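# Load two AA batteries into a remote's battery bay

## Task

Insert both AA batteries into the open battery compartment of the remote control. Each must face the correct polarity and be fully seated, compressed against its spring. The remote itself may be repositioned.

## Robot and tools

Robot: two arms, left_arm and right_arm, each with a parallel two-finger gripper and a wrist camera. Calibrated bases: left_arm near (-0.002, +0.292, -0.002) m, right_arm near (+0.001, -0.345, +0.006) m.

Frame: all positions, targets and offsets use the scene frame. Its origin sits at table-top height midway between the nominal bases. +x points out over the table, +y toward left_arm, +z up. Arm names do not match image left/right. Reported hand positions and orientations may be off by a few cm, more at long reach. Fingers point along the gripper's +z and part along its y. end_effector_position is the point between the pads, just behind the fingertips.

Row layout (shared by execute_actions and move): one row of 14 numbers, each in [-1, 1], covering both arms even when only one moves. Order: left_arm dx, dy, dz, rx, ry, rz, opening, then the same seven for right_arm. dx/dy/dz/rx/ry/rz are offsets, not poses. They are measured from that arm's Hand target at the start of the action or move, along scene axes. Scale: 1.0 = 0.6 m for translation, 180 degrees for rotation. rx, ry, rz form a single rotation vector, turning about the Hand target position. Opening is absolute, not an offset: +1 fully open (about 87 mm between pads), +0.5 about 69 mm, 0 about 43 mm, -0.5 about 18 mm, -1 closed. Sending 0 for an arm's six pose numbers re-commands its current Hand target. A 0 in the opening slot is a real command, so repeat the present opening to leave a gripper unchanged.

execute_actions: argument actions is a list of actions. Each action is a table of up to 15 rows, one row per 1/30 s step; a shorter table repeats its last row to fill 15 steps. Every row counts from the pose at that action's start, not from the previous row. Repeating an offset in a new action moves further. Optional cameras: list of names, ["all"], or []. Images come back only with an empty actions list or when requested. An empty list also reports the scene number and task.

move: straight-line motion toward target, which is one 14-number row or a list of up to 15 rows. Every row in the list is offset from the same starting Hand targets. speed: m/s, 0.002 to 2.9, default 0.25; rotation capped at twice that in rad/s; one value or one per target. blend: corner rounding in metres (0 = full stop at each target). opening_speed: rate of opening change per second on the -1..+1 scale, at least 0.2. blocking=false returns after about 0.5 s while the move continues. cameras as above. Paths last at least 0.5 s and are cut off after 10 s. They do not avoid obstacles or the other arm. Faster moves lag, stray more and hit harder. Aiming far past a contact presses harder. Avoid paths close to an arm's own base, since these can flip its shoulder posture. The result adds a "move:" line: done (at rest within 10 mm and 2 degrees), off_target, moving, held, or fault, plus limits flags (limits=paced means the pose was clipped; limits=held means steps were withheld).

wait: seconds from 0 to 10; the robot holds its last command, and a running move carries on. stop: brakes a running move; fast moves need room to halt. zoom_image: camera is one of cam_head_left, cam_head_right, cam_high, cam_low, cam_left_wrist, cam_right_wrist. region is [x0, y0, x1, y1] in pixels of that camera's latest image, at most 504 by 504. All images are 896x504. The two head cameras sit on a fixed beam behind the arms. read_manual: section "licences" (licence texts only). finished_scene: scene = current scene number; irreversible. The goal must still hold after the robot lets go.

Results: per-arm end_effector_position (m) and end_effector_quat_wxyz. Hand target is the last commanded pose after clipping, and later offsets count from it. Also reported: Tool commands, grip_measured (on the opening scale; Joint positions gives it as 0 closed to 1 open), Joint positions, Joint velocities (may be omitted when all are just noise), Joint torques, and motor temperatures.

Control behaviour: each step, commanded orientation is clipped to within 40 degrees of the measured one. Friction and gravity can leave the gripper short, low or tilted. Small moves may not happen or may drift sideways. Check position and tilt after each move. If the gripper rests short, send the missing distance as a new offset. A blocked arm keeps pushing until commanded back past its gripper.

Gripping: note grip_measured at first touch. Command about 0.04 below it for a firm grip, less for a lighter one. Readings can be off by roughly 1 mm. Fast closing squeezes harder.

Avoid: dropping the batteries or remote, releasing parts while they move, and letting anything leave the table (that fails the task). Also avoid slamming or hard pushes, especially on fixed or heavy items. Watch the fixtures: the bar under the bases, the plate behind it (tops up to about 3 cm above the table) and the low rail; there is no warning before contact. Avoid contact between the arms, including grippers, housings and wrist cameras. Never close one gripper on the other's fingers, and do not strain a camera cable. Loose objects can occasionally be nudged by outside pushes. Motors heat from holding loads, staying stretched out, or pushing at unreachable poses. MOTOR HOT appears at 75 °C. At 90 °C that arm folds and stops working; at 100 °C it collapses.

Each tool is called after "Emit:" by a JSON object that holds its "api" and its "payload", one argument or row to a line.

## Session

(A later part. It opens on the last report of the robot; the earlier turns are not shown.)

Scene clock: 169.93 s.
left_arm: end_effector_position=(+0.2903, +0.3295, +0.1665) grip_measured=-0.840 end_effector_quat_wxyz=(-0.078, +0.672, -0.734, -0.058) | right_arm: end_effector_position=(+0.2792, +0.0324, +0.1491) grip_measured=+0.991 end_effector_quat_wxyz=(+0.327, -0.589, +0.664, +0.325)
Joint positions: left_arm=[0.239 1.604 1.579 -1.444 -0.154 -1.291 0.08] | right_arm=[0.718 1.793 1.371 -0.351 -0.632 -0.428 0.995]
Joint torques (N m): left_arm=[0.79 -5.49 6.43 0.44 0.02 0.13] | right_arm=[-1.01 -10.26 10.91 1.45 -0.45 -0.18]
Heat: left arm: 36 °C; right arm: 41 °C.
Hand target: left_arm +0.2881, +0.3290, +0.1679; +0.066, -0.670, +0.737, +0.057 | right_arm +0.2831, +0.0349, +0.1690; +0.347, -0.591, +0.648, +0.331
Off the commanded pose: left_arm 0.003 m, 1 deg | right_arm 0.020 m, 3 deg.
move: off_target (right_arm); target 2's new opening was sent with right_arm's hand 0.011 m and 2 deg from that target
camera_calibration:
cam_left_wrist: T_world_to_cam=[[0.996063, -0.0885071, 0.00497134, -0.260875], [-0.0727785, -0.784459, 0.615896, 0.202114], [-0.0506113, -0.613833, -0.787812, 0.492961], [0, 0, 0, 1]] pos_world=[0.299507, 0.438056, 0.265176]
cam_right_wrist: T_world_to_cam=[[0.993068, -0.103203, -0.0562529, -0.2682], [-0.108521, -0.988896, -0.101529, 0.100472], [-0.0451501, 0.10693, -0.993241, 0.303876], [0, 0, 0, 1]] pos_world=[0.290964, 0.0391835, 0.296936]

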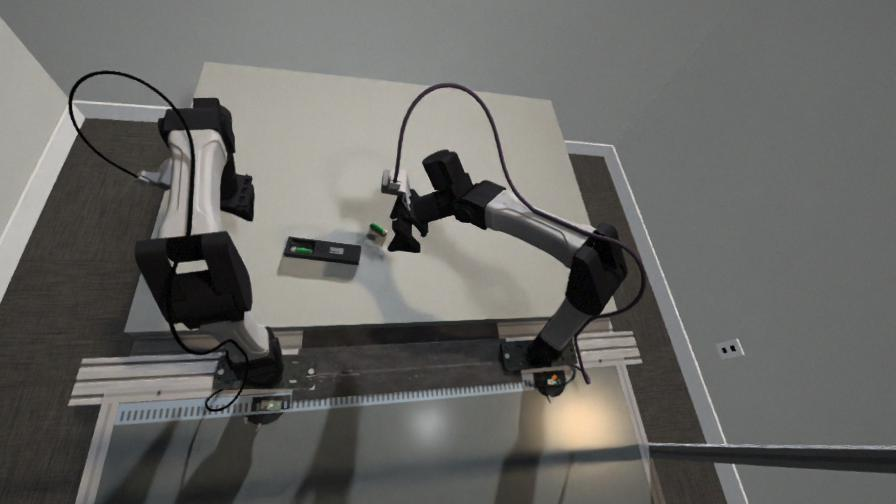

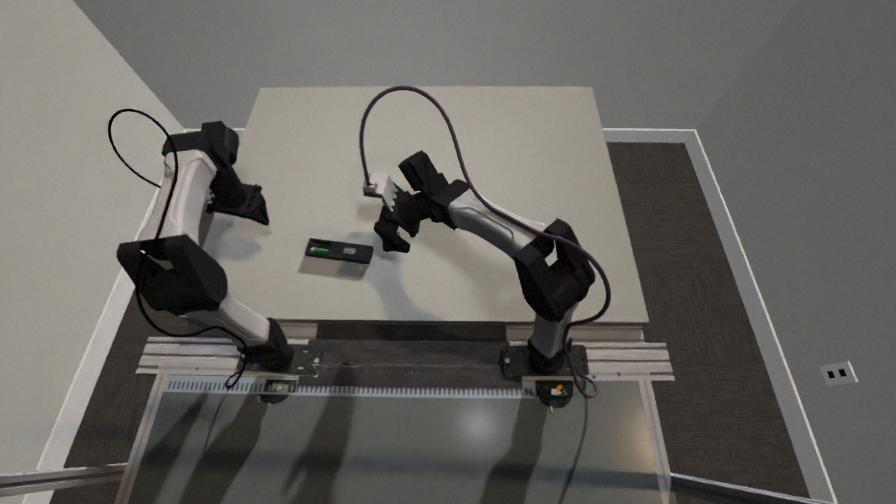

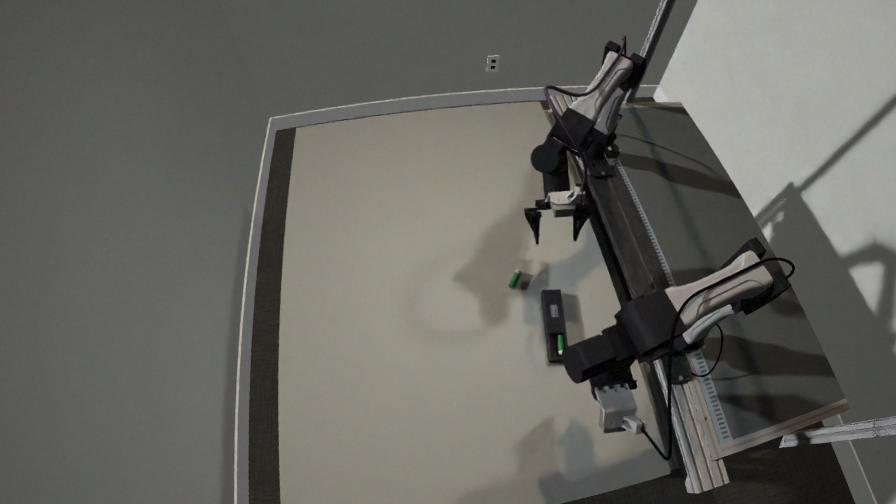

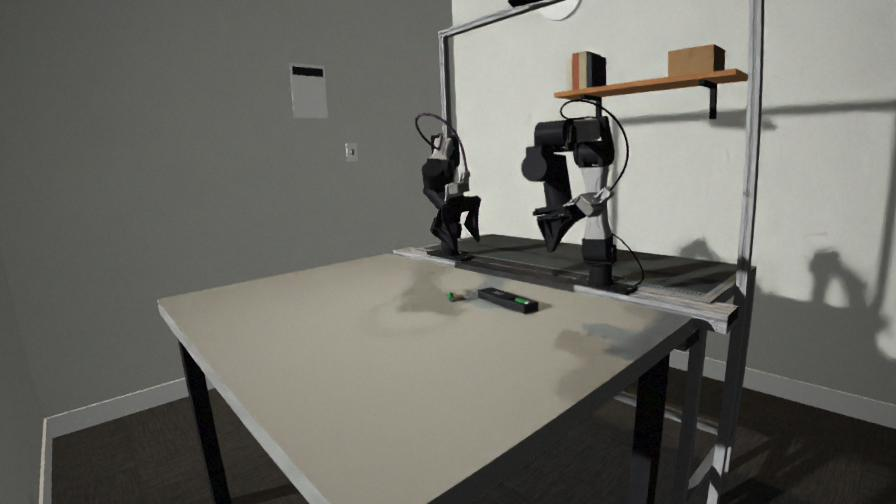

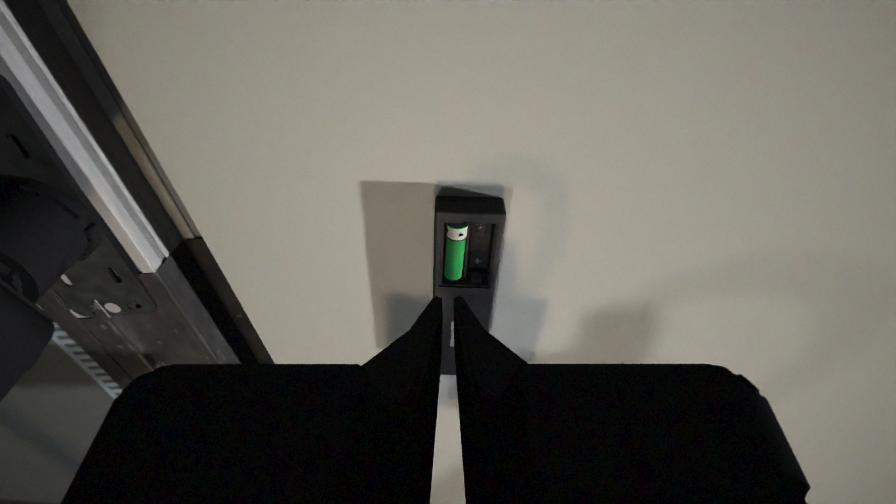

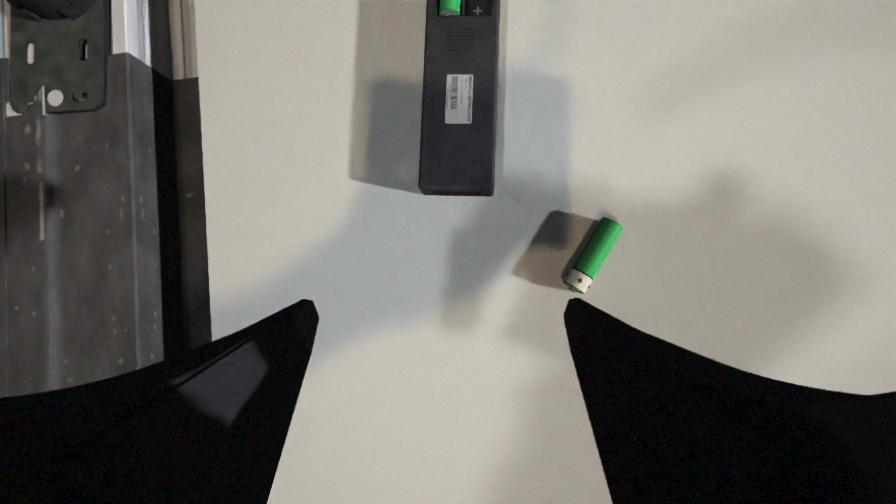

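Emit:
{"api": "move", "payload": {
  "target": [
    [0,0,0,0,0,0,-0.35,0,-0.15,0.03,0,0,0,1],
    [0.128,-0.473,-0.03,-0.0523,0.0204,-0.1635,-0.35,0,-0.27,0.03,0,0,0,1]
  ],
  "speed": 0.25,
  "blend": 0.03,
  "cameras": ["cam_left_wrist","cam_head_right"]
}}

Scene clock: 175.07 s.
left_arm: end_effector_position=(+0.3680, +0.0462, +0.1488) grip_measured=-0.350 end_effector_quat_wxyz=(+0.030, -0.459, +0.887, -0.035) | right_arm: end_effector_position=(+0.2845, -0.1272, +0.1783) grip_measured=+0.991 end_effector_quat_wxyz=(+0.335, -0.589, +0.659, +0.327)
Joint positions: left_arm=[-0.442 2.183 2.296 -1.552 -0.008 -1.45 0.325] | right_arm=[0.294 1.55 1.256 -0.79 -0.899 -0.895 0.995]
Joint torques (N m): left_arm=[0.21 -9.92 6.37 0.46 0.15 -0.14] | right_arm=[-0.84 -7.71 8.05 1.03 -0.66 -0.18]
Heat: left arm: 36 °C; right arm: 41 °C.
Hand target: left_arm +0.3649, +0.0452, +0.1498; +0.001, -0.463, +0.887, +0.000 | right_arm +0.2831, -0.1270, +0.1870; +0.347, -0.592, +0.648, +0.331
Off the commanded pose: left_arm 0.003 m, 5 deg | right_arm 0.009 m, 2 deg.
joint sent to its limit (left arm) — joint 4 (wrist pitch), lower limit. The joint targets are off in orientation, not in position.
move: off_target (left_arm); blend cut to 0 m at target 1
camera_calibration:
cam_left_wrist: T_world_to_cam=[[0.813077, -0.577219, 0.0756556, -0.283829], [-0.434153, -0.514646, 0.739358, 0.0986057], [-0.387836, -0.634001, -0.669048, 0.416424], [0, 0, 0, 1]] pos_world=[0.435088, 0.150929, 0.227176]
Images, in order (width x height): cam_head_right 896x504, cam_left_wrist 896x504.

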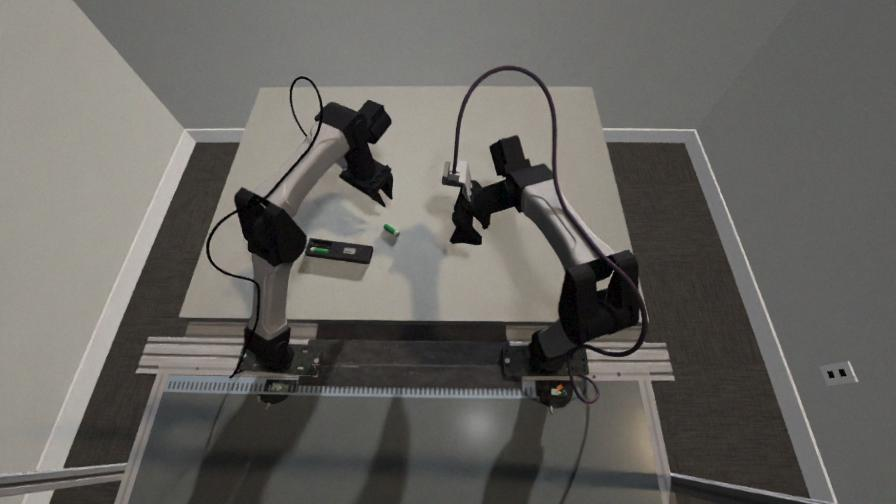

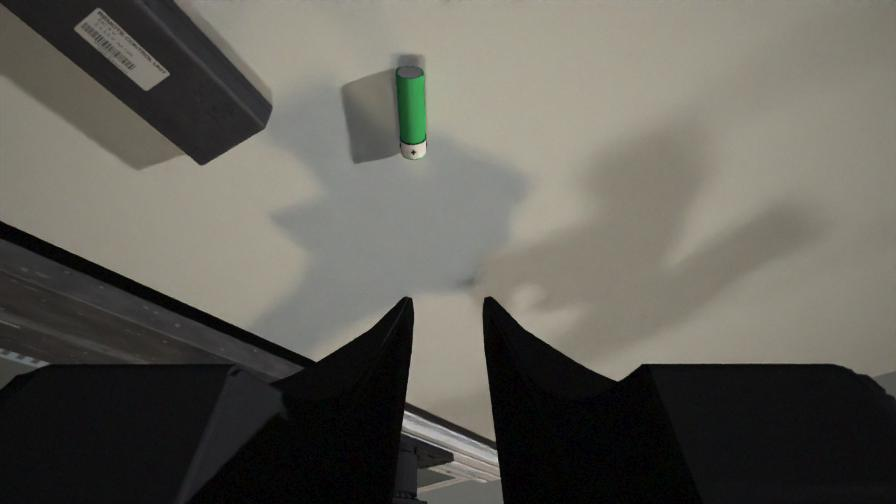

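Emit:
{"api": "move", "payload": {
  "target": [-0.0215,-0.0045,-0.16,0,0,-0.008,-0.35,0,0,0,0,0,0,1],
  "speed": 0.2,
  "cameras": ["cam_left_wrist"]
}}

Scene clock: 176.77 s.
left_arm: end_effector_position=(+0.3543, +0.0465, +0.0562) grip_measured=-0.350 end_effector_quat_wxyz=(+0.004, -0.453, +0.892, +0.002) | right_arm: end_effector_position=(+0.2844, -0.1272, +0.1783) grip_measured=+0.991 end_effector_quat_wxyz=(+0.335, -0.589, +0.659, +0.328)
Joint positions: left_arm=[-0.457 2.18 1.922 -1.272 -0.008 -1.45 0.325] | right_arm=[0.294 1.55 1.256 -0.791 -0.899 -0.895 0.995]
Joint torques (N m): left_arm=[-0.54 -10.74 4.45 0.66 0.06 -0.06] | right_arm=[-0.81 -7.66 8.17 1.01 -0.66 -0.2]
Heat: left arm: 37 °C; right arm: 41 °C.
Hand target: left_arm +0.3520, +0.0425, +0.0538; +0.001, -0.451, +0.892, +0.000 | right_arm +0.2831, -0.1270, +0.1870; +0.347, -0.591, +0.648, +0.331
Off the commanded pose: left_arm 0.005 m, 1 deg | right_arm 0.009 m, 2 deg.
move: done
camera_calibration:
cam_left_wrist: T_world_to_cam=[[0.806894, -0.590503, -0.0150946, -0.257588], [-0.381976, -0.541103, 0.749201, 0.14353], [-0.450573, -0.59876, -0.662171, 0.369607], [0, 0, 0, 1]] pos_world=[0.429206, 0.146864, 0.133322]
Images, in order (width x height): cam_left_wrist 896x504.

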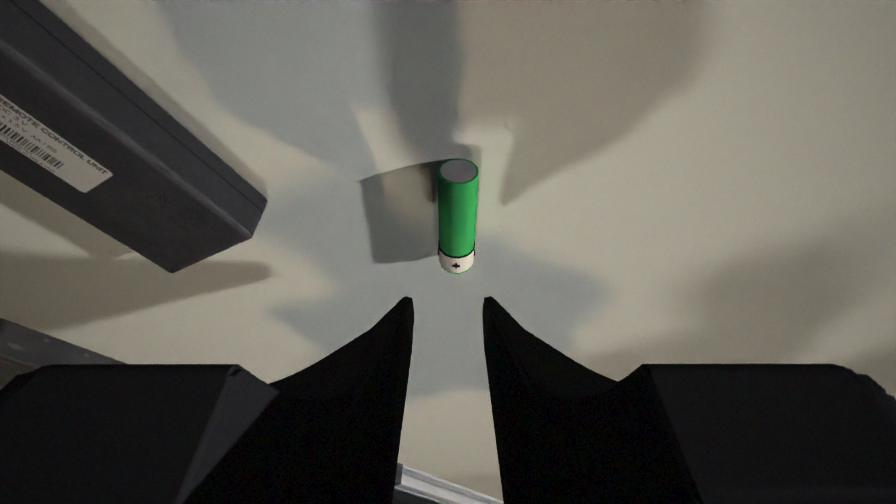

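Emit:
{"api": "move", "payload": {
  "target": [
    [0.004,-0.009,-0.035,0,0,0,-0.35,0,0,0,0,0,0,1],
    [0.004,-0.009,-0.0672,0,0,0,-0.35,0,0,0,0,0,0,1]
  ],
  "speed": 0.08,
  "cameras": ["cam_left_wrist"]
}}

Scene clock: 178.83 s.
left_arm: end_effector_position=(+0.3576, +0.0417, +0.0198) grip_measured=-0.350 end_effector_quat_wxyz=(+0.006, -0.450, +0.893, -0.001) | right_arm: end_effector_position=(+0.2844, -0.1272, +0.1783) grip_measured=+0.991 end_effector_quat_wxyz=(+0.335, -0.589, +0.659, +0.328)
Joint positions: left_arm=[-0.463 2.214 1.833 -1.14 -0.008 -1.45 0.325] | right_arm=[0.294 1.55 1.256 -0.791 -0.899 -0.895 0.995]
Joint torques (N m): left_arm=[-0.79 -10.11 4.59 0.67 0.06 -0.16] | right_arm=[-0.84 -7.72 8.12 1.03 -0.65 -0.2]
Heat: left arm: 37 °C; right arm: 40 °C.
Hand target: left_arm +0.3544, +0.0371, +0.0135; +0.001, -0.451, +0.892, +0.000 | right_arm +0.2831, -0.1270, +0.1870; +0.347, -0.591, +0.648, +0.331
Off the commanded pose: left_arm 0.008 m, 1 deg | right_arm 0.009 m, 2 deg.
move: done
camera_calibration:
cam_left_wrist: T_world_to_cam=[[0.803325, -0.595506, -0.00638966, -0.262445], [-0.390884, -0.535328, 0.748755, 0.172393], [-0.449309, -0.598996, -0.662816, 0.343659], [0, 0, 0, 1]] pos_world=[0.432623, 0.14185, 0.097026]
Images, in order (width x height): cam_left_wrist 896x504.

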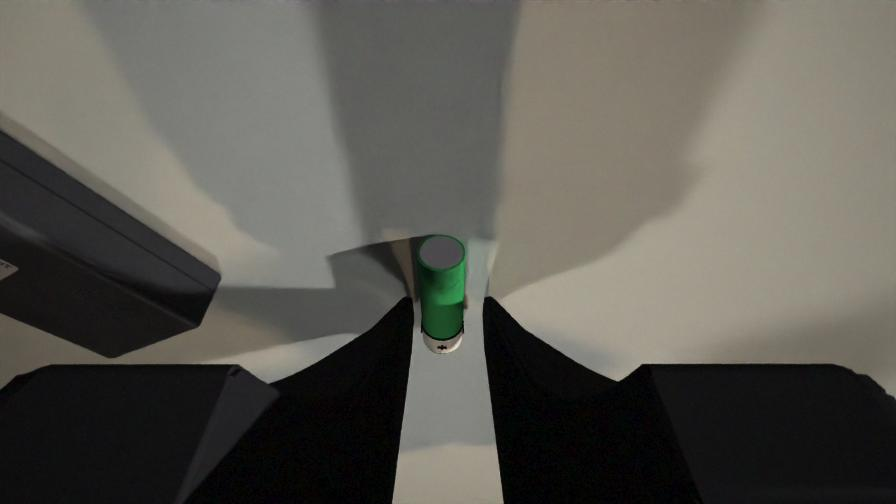

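Emit:
{"api": "move", "payload": {
  "target": [-0.001,-0.002,-0.003,0,0,0,-0.68,0,0,0,0,0,0,1],
  "speed": 0.05,
  "opening_speed": 0.5,
  "cameras": ["cam_left_wrist"]
}}

Scene clock: 180.03 s.
left_arm: end_effector_position=(+0.3588, +0.0410, +0.0198) grip_measured=-0.597 end_effector_quat_wxyz=(+0.008, -0.451, +0.893, -0.003) | right_arm: end_effector_position=(+0.2844, -0.1272, +0.1783) grip_measured=+0.991 end_effector_quat_wxyz=(+0.335, -0.589, +0.659, +0.328)
Joint positions: left_arm=[-0.463 2.214 1.833 -1.135 -0.008 -1.451 0.201] | right_arm=[0.294 1.55 1.256 -0.791 -0.899 -0.895 0.995]
Joint torques (N m): left_arm=[-1.07 -9.92 4.27 0.72 0.04 -0.16] | right_arm=[-0.8 -7.83 8.01 1.01 -0.65 -0.18]
Heat: left arm: 38 °C; right arm: 40 °C.
Hand target: left_arm +0.3538, +0.0359, +0.0117; +0.001, -0.451, +0.892, +0.000 | right_arm +0.2831, -0.1270, +0.1870; +0.347, -0.591, +0.648, +0.331
Off the commanded pose: left_arm 0.011 m, 1 deg | right_arm 0.009 m, 2 deg.
move: off_target (left_arm)
camera_calibration:
cam_left_wrist: T_world_to_cam=[[0.804235, -0.59431, -0.00138434, -0.264158], [-0.393383, -0.534079, 0.748338, 0.173337], [-0.445484, -0.601295, -0.663316, 0.342535], [0, 0, 0, 1]] pos_world=[0.433227, 0.141549, 0.0971287]
Images, in order (width x height): cam_left_wrist 896x504.

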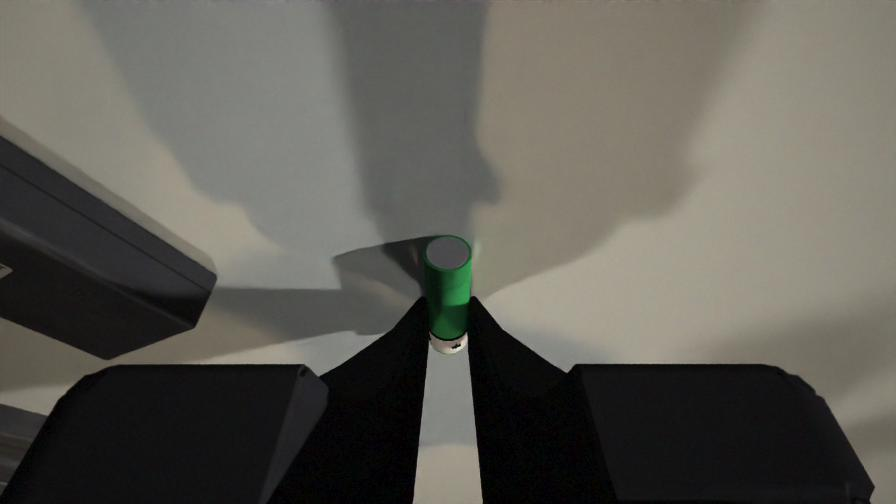

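Emit:
{"api": "move", "payload": {
  "target": [
    [0,0,0.15,0,0,0,-0.68,0,0,0,0,0,0,1],
    [-0.073,0.457,0.23,0,0,0.172,-0.68,0,0,0,0,0,0,1],
    [-0.073,0.457,0.23,0,0,0.172,-0.68,0.006,0.24,-0.05,0,0,0,1]
  ],
  "speed": 0.22,
  "blend": [0.03,0,0],
  "cameras": ["cam_left_wrist","cam_right_wrist","cam_low","cam_head_left"]
}}

Scene clock: 184.10 s.
left_arm: end_effector_position=(+0.3156, +0.3129, +0.1409) grip_measured=-0.597 end_effector_quat_wxyz=(-0.002, +0.676, -0.737, -0.008) | right_arm: end_effector_position=(+0.2760, +0.0111, +0.1480) grip_measured=+0.991 end_effector_quat_wxyz=(+0.329, -0.594, +0.652, +0.338)
Joint positions: left_arm=[0.264 1.747 1.623 -1.421 0.012 -1.275 0.201] | right_arm=[0.668 1.74 1.294 -0.344 -0.7 -0.481 0.995]
Joint torques (N m): left_arm=[0.36 -9.25 5.42 0.27 0.15 0.12] | right_arm=[-0.27 -7.04 11.3 1.58 -0.11 0.02]
Heat: left arm: 38 °C; right arm: 40 °C.
Hand target: left_arm +0.3100, +0.3101, +0.1497; -0.001, +0.673, -0.740, +0.000 | right_arm +0.2868, +0.0170, +0.1570; +0.347, -0.591, +0.648, +0.331
Off the commanded pose: left_arm 0.011 m, 1 deg | right_arm 0.015 m, 2 deg.
move: off_target (left_arm, right_arm)
camera_calibration:
cam_left_wrist: T_world_to_cam=[[0.996054, -0.085956, -0.0221115, -0.284349], [-0.0407729, -0.664437, 0.746231, 0.140772], [-0.0788348, -0.742385, -0.665319, 0.495797], [0, 0, 0, 1]] pos_world=[0.328052, 0.437164, 0.218527]
cam_right_wrist: T_world_to_cam=[[0.995514, -0.0738366, -0.0591561, -0.267771], [-0.08074, -0.988945, -0.124375, 0.0747316], [-0.0493187, 0.128594, -0.99047, 0.305489], [0, 0, 0, 1]] pos_world=[0.28767, 0.0148502, 0.296032]
Images, in order (width x height): cam_head_left 896x504, cam_low 896x504, cam_left_wrist 896x504, cam_right_wrist 896x504.

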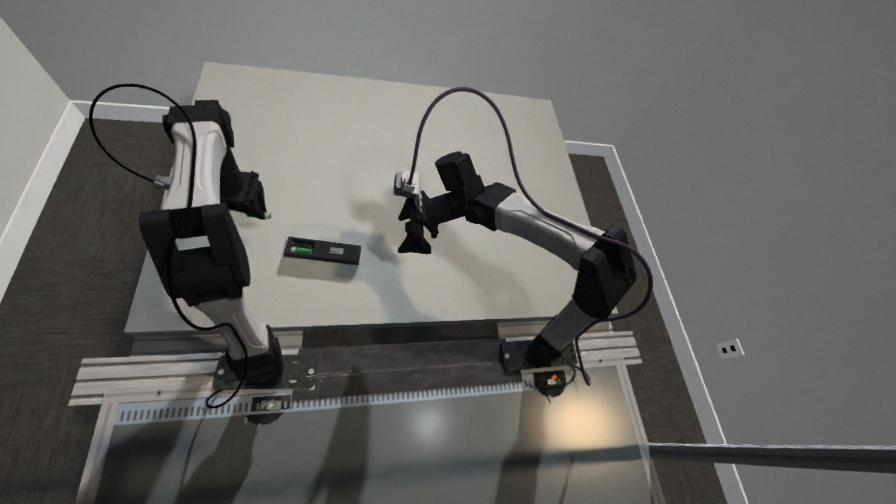

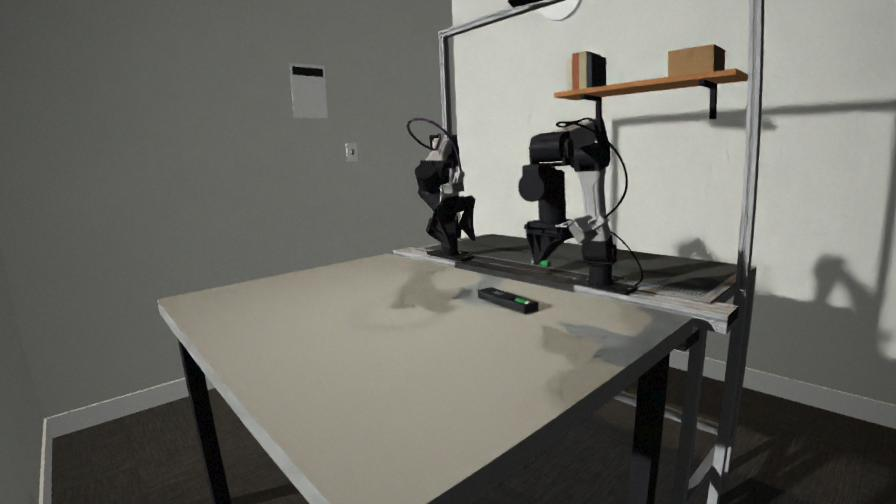

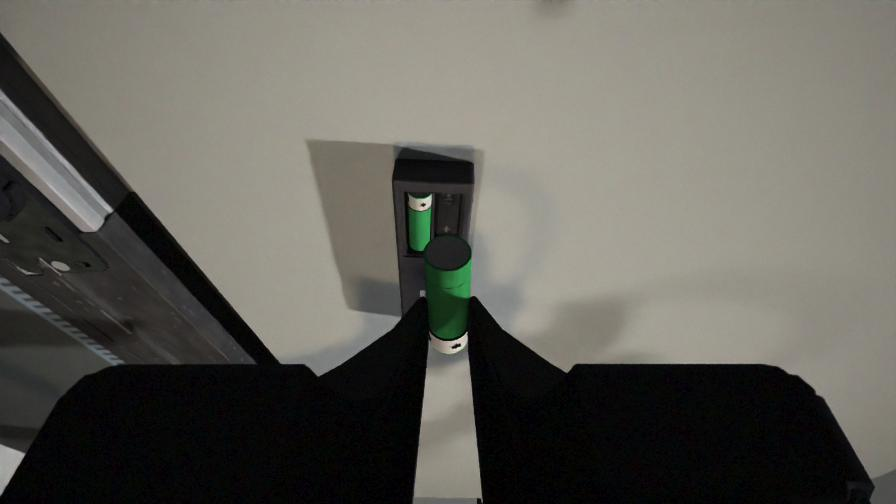

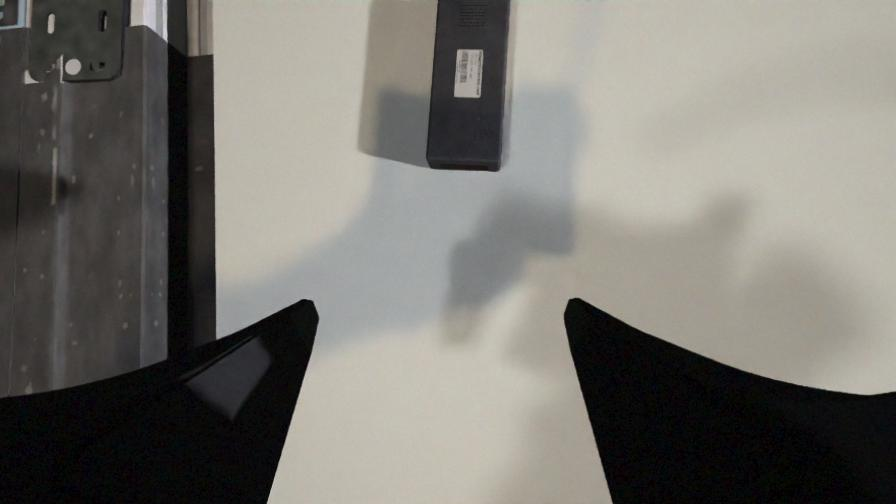

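Emit:
{"api": "move", "payload": {
  "target": [
    [0,0,0,0,0,0,-0.68,0.005,0.09,-0.11,0,0,0,1],
    [0,0,0,0,0,0,-0.68,0.008,0.180,-0.225,0,0,0,1]
  ],
  "speed": [0.2,0.1],
  "blend": 0.02,
  "cameras": ["cam_right_wrist","cam_low","cam_left_wrist"]
}}

Scene clock: 186.23 s.
left_arm: end_effector_position=(+0.3156, +0.3129, +0.1409) grip_measured=-0.597 end_effector_quat_wxyz=(-0.002, +0.676, -0.737, -0.008) | right_arm: end_effector_position=(+0.2853, +0.1211, +0.0231) grip_measured=+0.991 end_effector_quat_wxyz=(+0.341, -0.597, +0.643, +0.338)
Joint positions: left_arm=[0.264 1.747 1.623 -1.421 0.012 -1.275 0.201] | right_arm=[0.856 2.193 1.372 0.148 -0.562 -0.333 0.995]
Joint torques (N m): left_arm=[0.46 -9.28 5.42 0.27 0.15 0.13] | right_arm=[0.02 -9.37 9.72 1.59 0.06 0.04]
Heat: left arm: 38 °C; right arm: 39 °C.
Hand target: left_arm +0.3100, +0.3101, +0.1497; -0.001, +0.673, -0.740, +0.000 | right_arm +0.2915, +0.1251, +0.0221; -0.347, +0.592, -0.648, -0.331
Off the commanded pose: left_arm 0.011 m, 1 deg | right_arm 0.007 m, 1 deg.
move: off_target (left_arm)
camera_calibration:
cam_left_wrist: T_world_to_cam=[[0.996054, -0.085956, -0.0221115, -0.284349], [-0.0407729, -0.664437, 0.746231, 0.140772], [-0.0788348, -0.742385, -0.665319, 0.495797], [0, 0, 0, 1]] pos_world=[0.328052, 0.437164, 0.218527]
cam_right_wrist: T_world_to_cam=[[0.9971, -0.0667787, -0.0365003, -0.278142], [-0.071397, -0.98687, -0.144877, 0.16629], [-0.0263464, 0.147063, -0.988776, 0.159303], [0, 0, 0, 1]] pos_world=[0.293405, 0.122105, 0.171454]
Images, in order (width x height): cam_low 896x504, cam_left_wrist 896x504, cam_right_wrist 896x504.

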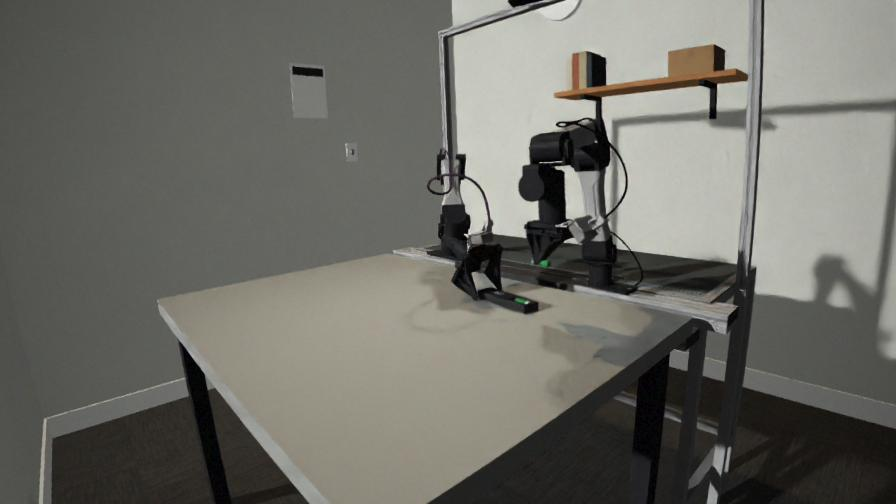

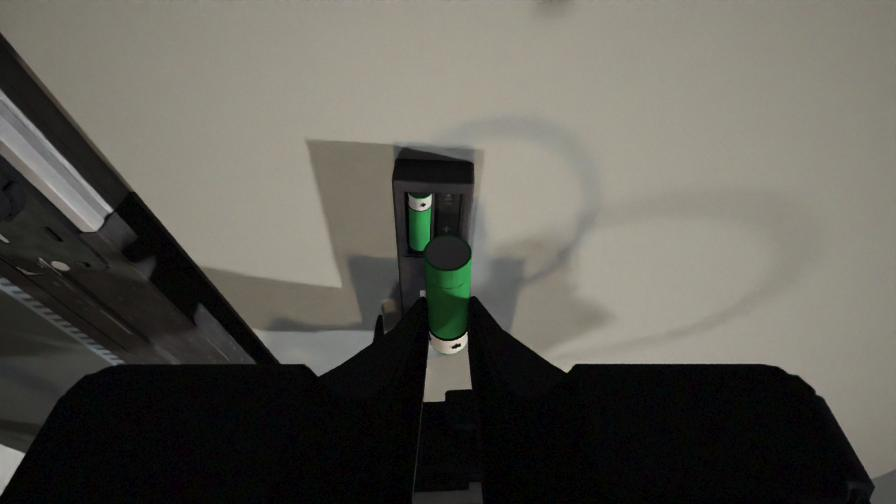

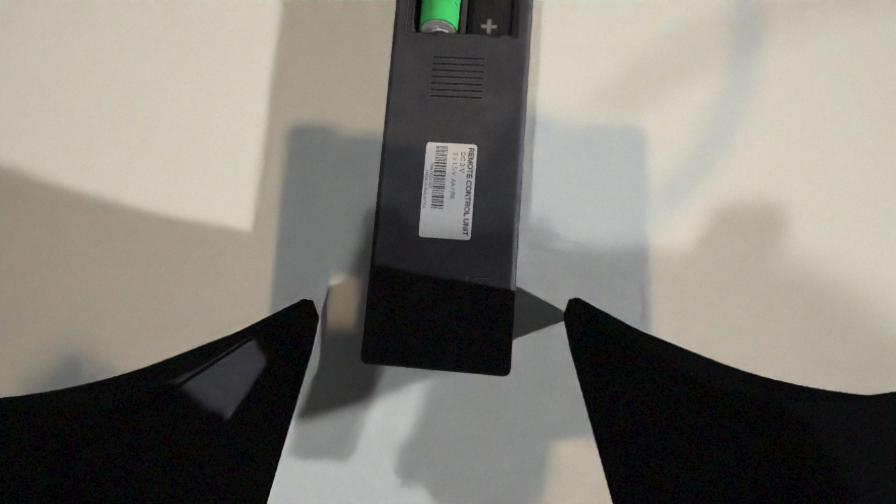

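Emit:
{"api": "move", "payload": {
  "target": [0,0,0,0,0,0,-0.68,-0.002,0.006,-0.005,0,0,0,-0.02],
  "speed": 0.05,
  "opening_speed": 0.8,
  "cameras": ["cam_right_wrist","cam_left_wrist"]
}}

Scene clock: 187.87 s.
left_arm: end_effector_position=(+0.3156, +0.3129, +0.1409) grip_measured=-0.597 end_effector_quat_wxyz=(-0.002, +0.676, -0.737, -0.008) | right_arm: end_effector_position=(+0.2886, +0.1252, +0.0221) grip_measured=+0.084 end_effector_quat_wxyz=(+0.349, -0.595, +0.643, +0.334)
Joint positions: left_arm=[0.264 1.747 1.623 -1.421 0.012 -1.275 0.201] | right_arm=[0.86 2.205 1.381 0.166 -0.547 -0.328 0.542]
Joint torques (N m): left_arm=[0.39 -9.31 5.45 0.28 0.15 0.12] | right_arm=[0.36 -9.47 9.5 1.51 -0.03 0.05]
Heat: left arm: 38 °C; right arm: 39 °C.
Hand target: left_arm +0.3100, +0.3101, +0.1497; -0.001, +0.673, -0.740, +0.000 | right_arm +0.2904, +0.1287, +0.0192; -0.347, +0.591, -0.648, -0.331
Off the commanded pose: left_arm 0.011 m, 1 deg | right_arm 0.005 m, 1 deg.
move: off_target (left_arm)
camera_calibration:
cam_left_wrist: T_world_to_cam=[[0.996054, -0.085956, -0.0221115, -0.284349], [-0.0407729, -0.664437, 0.746231, 0.140772], [-0.0788348, -0.742385, -0.665319, 0.495797], [0, 0, 0, 1]] pos_world=[0.328052, 0.437164, 0.218527]
cam_right_wrist: T_world_to_cam=[[0.996772, -0.0764035, -0.0246523, -0.280146], [-0.0792669, -0.9853, -0.151333, 0.172593], [-0.0127275, 0.152798, -0.988175, 0.152961], [0, 0, 0, 1]] pos_world=[0.294869, 0.12528, 0.170365]
Images, in order (width x height): cam_left_wrist 896x504, cam_right_wrist 896x504.

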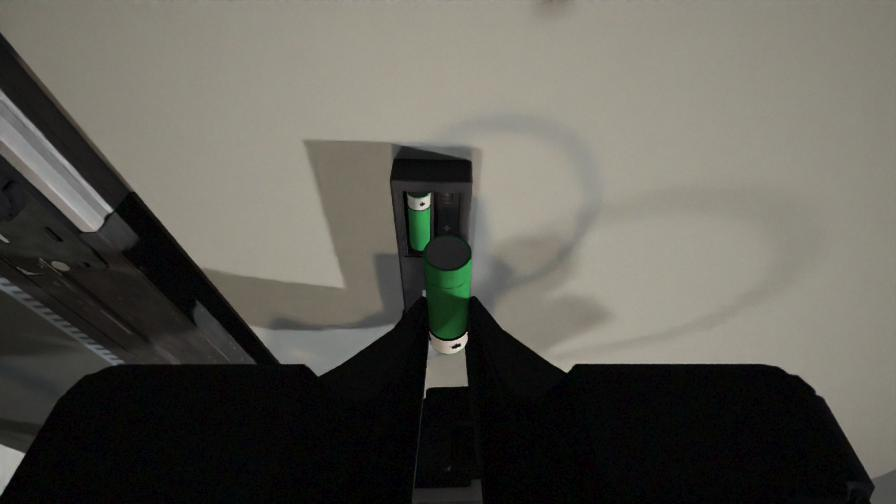

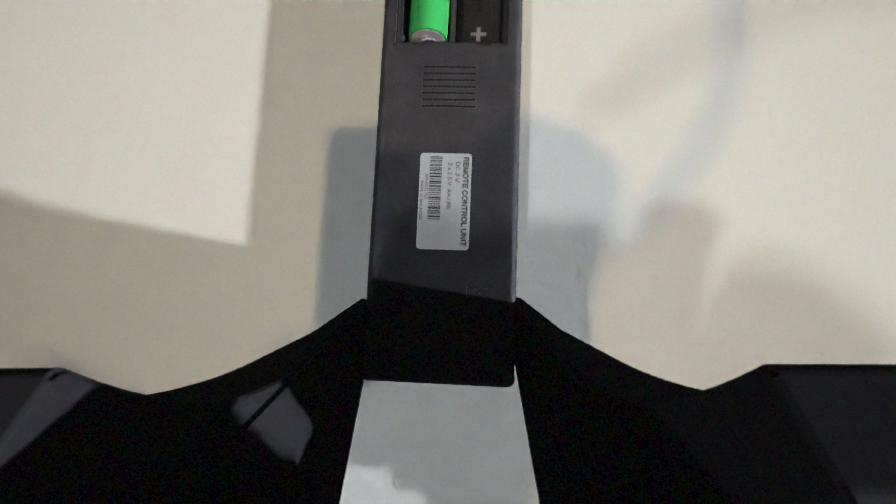

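Emit:
{"api": "zoom_image", "payload": {
  "camera": "cam_left_wrist",
  "region": [370, 140, 500, 270]
}}

Scaled by 3.877 from the camera's 896x504 image, which has a finer 1280x720 frame.

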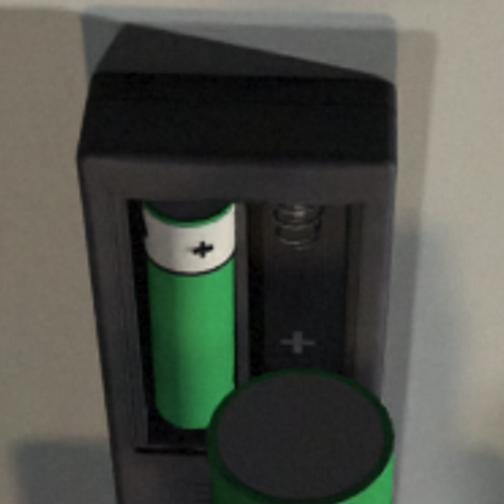

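Emit:
{"api": "move", "payload": {
  "target": [-0.015,-0.147,-0.1245,-0.121,0.0139,0,-0.68,0,0,0,0,0,0,-0.02],
  "speed": 0.12,
  "cameras": ["cam_right_wrist","cam_left_wrist","cam_low"]
}}

Emit:
{"api": "zoom_image", "payload": {
  "camera": "cam_low",
  "region": [450, 250, 570, 320]
}}

Emit:
{"api": "zoom_image", "payload": {
  "camera": "cam_right_wrist",
  "region": [350, 0, 550, 100]
}}

Scene clock: 191.37 s.
left_arm: end_effector_position=(+0.3007, +0.2264, +0.0779) grip_measured=-0.597 end_effector_quat_wxyz=(+0.135, +0.659, -0.730, +0.121) | right_arm: end_effector_position=(+0.2886, +0.1252, +0.0221) grip_measured=+0.084 end_effector_quat_wxyz=(+0.349, -0.595, +0.643, +0.334)
Joint positions: left_arm=[0.184 1.752 1.271 -1.148 0.378 -1.319 0.201] | right_arm=[0.86 2.205 1.381 0.166 -0.547 -0.328 0.542]
Joint torques (N m): left_arm=[-0.51 -6.63 4.26 0.51 0.43 -0.18] | right_arm=[0.38 -9.44 9.39 1.51 -0.04 0.06]
Heat: left arm: 38 °C; right arm: 39 °C.
Hand target: left_arm +0.3010, +0.2219, +0.0750; -0.143, -0.661, +0.726, -0.125 | right_arm +0.2904, +0.1287, +0.0192; -0.347, +0.591, -0.648, -0.331
Off the commanded pose: left_arm 0.005 m, 1 deg | right_arm 0.005 m, 1 deg.
move: done
camera_calibration:
cam_left_wrist: T_world_to_cam=[[0.993993, -0.108596, -0.0135658, -0.273319], [-0.0245871, -0.342377, 0.939241, 0.0368853], [-0.106643, -0.933266, -0.342991, 0.414904], [0, 0, 0, 1]] pos_world=[0.316831, 0.370163, 0.103956]
cam_right_wrist: T_world_to_cam=[[0.996772, -0.0764035, -0.0246523, -0.280146], [-0.0792669, -0.9853, -0.151333, 0.172593], [-0.0127275, 0.152798, -0.988175, 0.152961], [0, 0, 0, 1]] pos_world=[0.294869, 0.12528, 0.170365]
Images, in order (width x height): cam_low 896x504, cam_left_wrist 896x504, cam_right_wrist 896x504.

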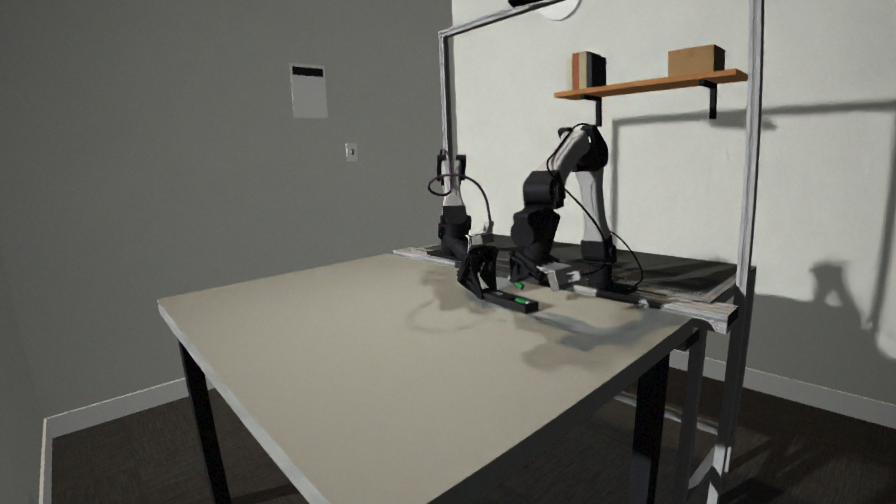

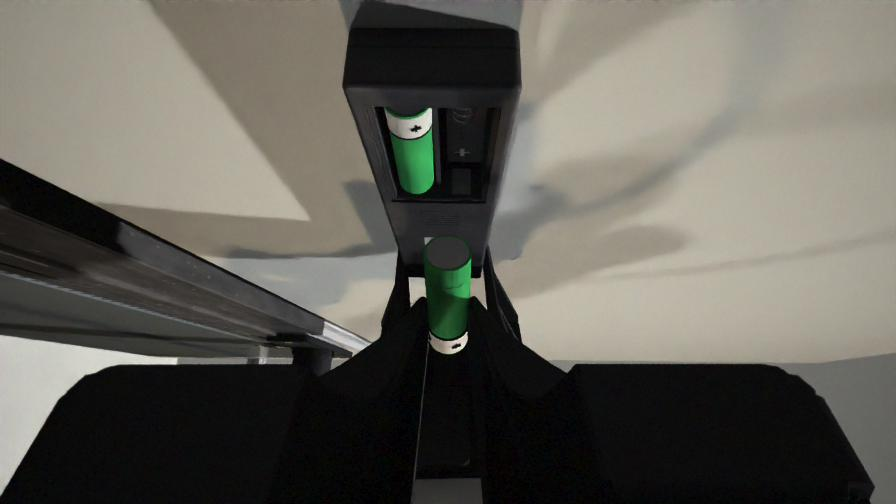

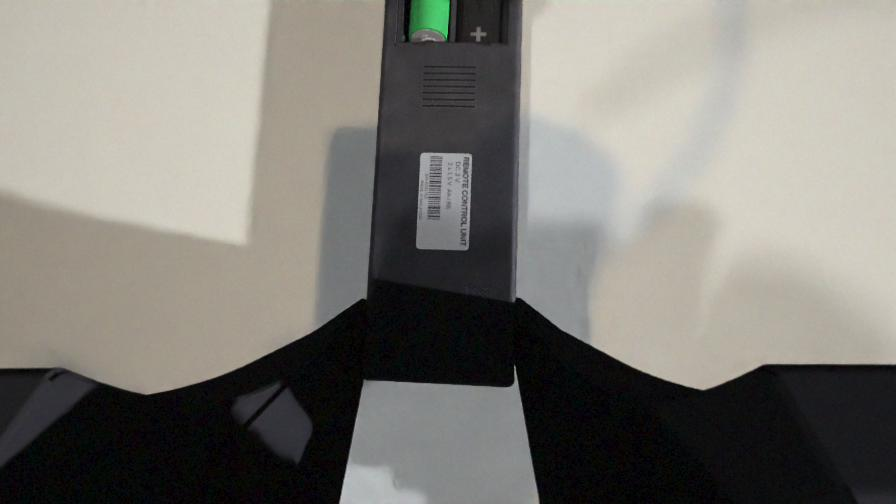

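Scaled by 4.200 from the camera's 896x504 image, which has a finer 1280x720 frame.

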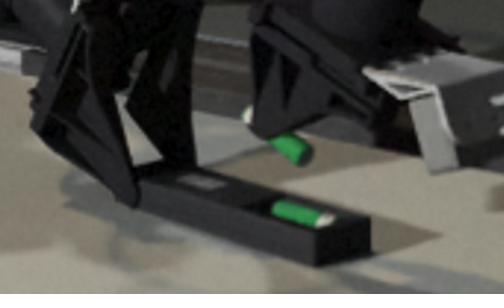

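Scaled by 2.520 from the camera's 896x504 image, which has a finer 1280x720 frame.

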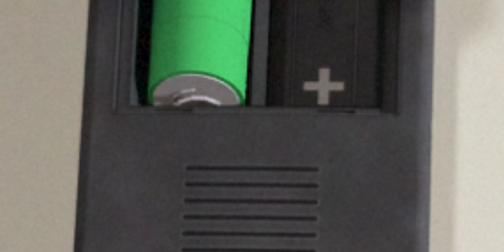

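Emit:
{"api": "move", "payload": {
  "target": [
    [0.0045,-0.005,-0.04,0,0,0,-0.68,0,0,0,0,0,0,-0.02],
    [0.0045,-0.005,-0.066,0,0,0,-0.68,0,0,0,0,0,0,-0.02]
  ],
  "speed": 0.06,
  "cameras": ["cam_left_wrist"]
}}

Emit:
{"api": "zoom_image", "payload": {
  "camera": "cam_left_wrist",
  "region": [330, 60, 550, 360]
}}

Scene clock: 193.73 s.
left_arm: end_effector_position=(+0.3044, +0.2233, +0.0389) grip_measured=-0.597 end_effector_quat_wxyz=(+0.135, +0.659, -0.729, +0.123) | right_arm: end_effector_position=(+0.2886, +0.1252, +0.0221) grip_measured=+0.084 end_effector_quat_wxyz=(+0.349, -0.595, +0.643, +0.334)
Joint positions: left_arm=[0.172 1.811 1.181 -0.991 0.383 -1.334 0.201] | right_arm=[0.86 2.205 1.381 0.166 -0.547 -0.328 0.542]
Joint torques (N m): left_arm=[-0.65 -6.79 4.05 0.45 0.38 -0.16] | right_arm=[0.39 -9.47 9.46 1.51 -0.05 0.03]
Heat: left arm: 38 °C; right arm: 39 °C.
Hand target: left_arm +0.3037, +0.2189, +0.0354; -0.143, -0.661, +0.726, -0.125 | right_arm +0.2904, +0.1287, +0.0192; -0.347, +0.591, -0.648, -0.331
Off the commanded pose: left_arm 0.006 m, 1 deg | right_arm 0.005 m, 1 deg.
move: done
camera_calibration:
cam_left_wrist: T_world_to_cam=[[0.994222, -0.106786, -0.0109194, -0.27846], [-0.0260578, -0.33878, 0.940505, 0.0720516], [-0.104132, -0.934786, -0.339605, 0.398575], [0, 0, 0, 1]] pos_world=[0.320233, 0.367257, 0.0645528]
Images, in order (width x height): cam_left_wrist 896x504.

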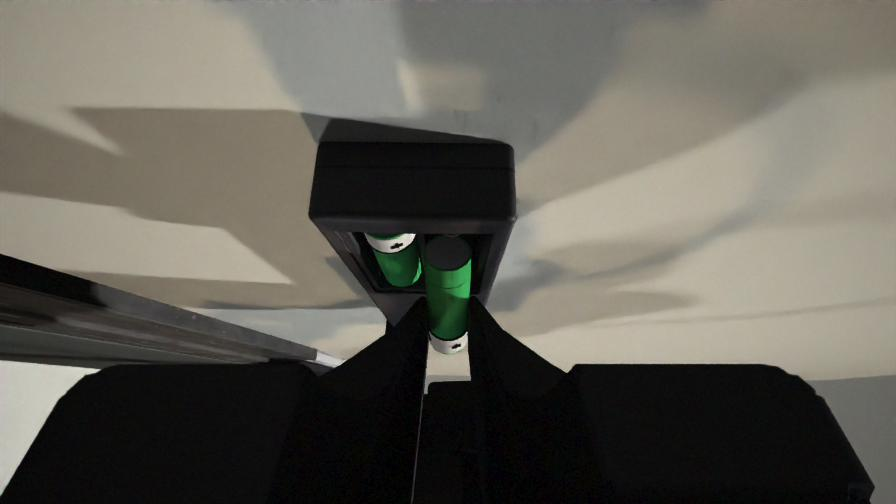

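Scaled by 1.680 from the camera's 896x504 image, which has a finer 1280x720 frame.

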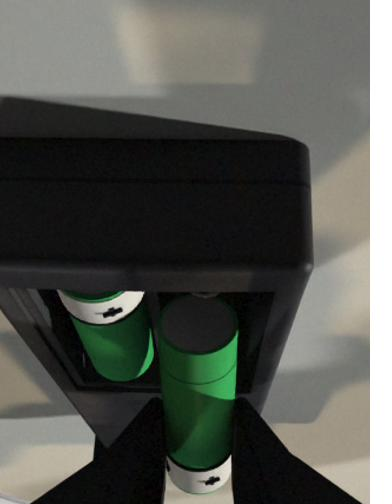

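Emit:
{"api": "move", "payload": {
  "target": [0.0035,0.038,-0.003,0,0,0,-0.68,0,0,0,0,0,0,-0.02],
  "speed": 0.05,
  "cameras": ["cam_left_wrist","cam_right_wrist"]
}}

Emit:
{"api": "zoom_image", "payload": {
  "camera": "cam_left_wrist",
  "region": [330, 160, 550, 380]
}}

Scene clock: 195.00 s.
left_arm: end_effector_position=(+0.3037, +0.2335, +0.0351) grip_measured=-0.597 end_effector_quat_wxyz=(+0.145, +0.657, -0.728, +0.130) | right_arm: end_effector_position=(+0.2873, +0.1264, +0.0218) grip_measured=+0.084 end_effector_quat_wxyz=(+0.349, -0.595, +0.642, +0.335)
Joint positions: left_arm=[0.214 1.837 1.184 -0.997 0.403 -1.284 0.201] | right_arm=[0.864 2.207 1.381 0.169 -0.546 -0.327 0.542]
Joint torques (N m): left_arm=[1.88 -6.6 5.86 0.2 0.11 0.12] | right_arm=[-0.02 -9.5 9.55 1.48 -0.03 0.03]
Heat: left arm: 38 °C; right arm: 39 °C.
Hand target: left_arm +0.3058, +0.2417, +0.0336; -0.143, -0.661, +0.726, -0.125 | right_arm +0.2904, +0.1287, +0.0191; -0.347, +0.591, -0.648, -0.331
Off the commanded pose: left_arm 0.009 m, 1 deg | right_arm 0.005 m, 1 deg.
move: done
camera_calibration:
cam_left_wrist: T_world_to_cam=[[0.994036, -0.108183, -0.0137704, -0.276234], [-0.021276, -0.31622, 0.948447, 0.0720661], [-0.10696, -0.942497, -0.316636, 0.408602], [0, 0, 0, 1]] pos_world=[0.319824, 0.378012, 0.0572234]
cam_right_wrist: T_world_to_cam=[[0.996955, -0.0741303, -0.0242011, -0.279187], [-0.0769669, -0.985288, -0.152593, 0.17308], [-0.0125333, 0.153991, -0.987993, 0.15234], [0, 0, 0, 1]] pos_world=[0.293568, 0.126378, 0.170165]
Images, in order (width x height): cam_left_wrist 896x504, cam_right_wrist 896x504.

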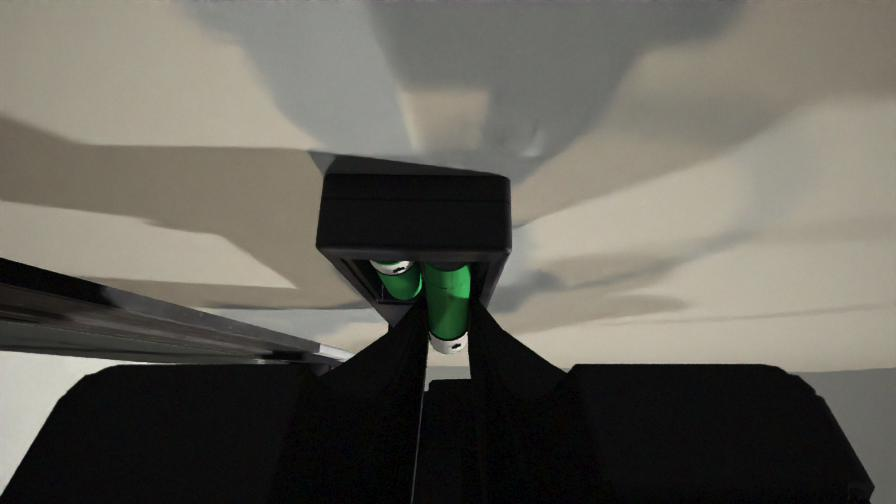

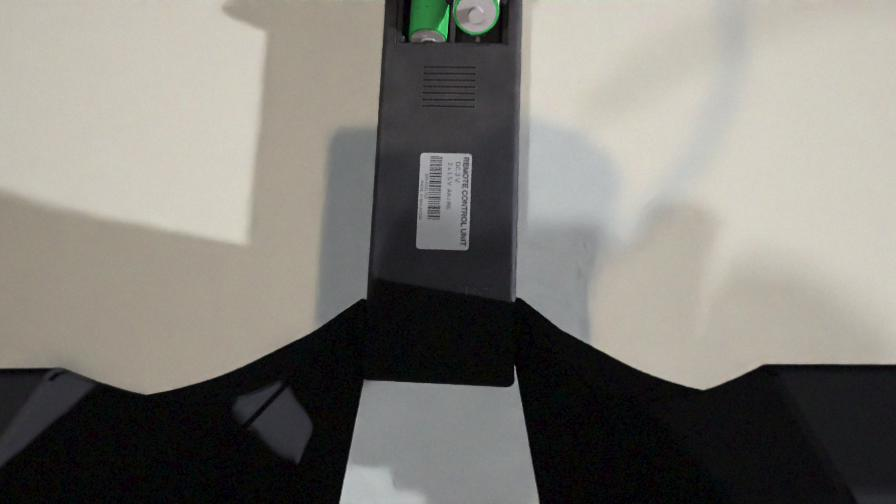

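Scaled by 2.291 from the camera's 896x504 image, which has a finer 1280x720 frame.

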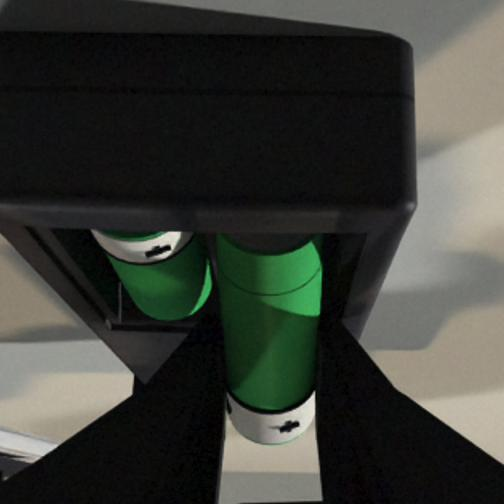

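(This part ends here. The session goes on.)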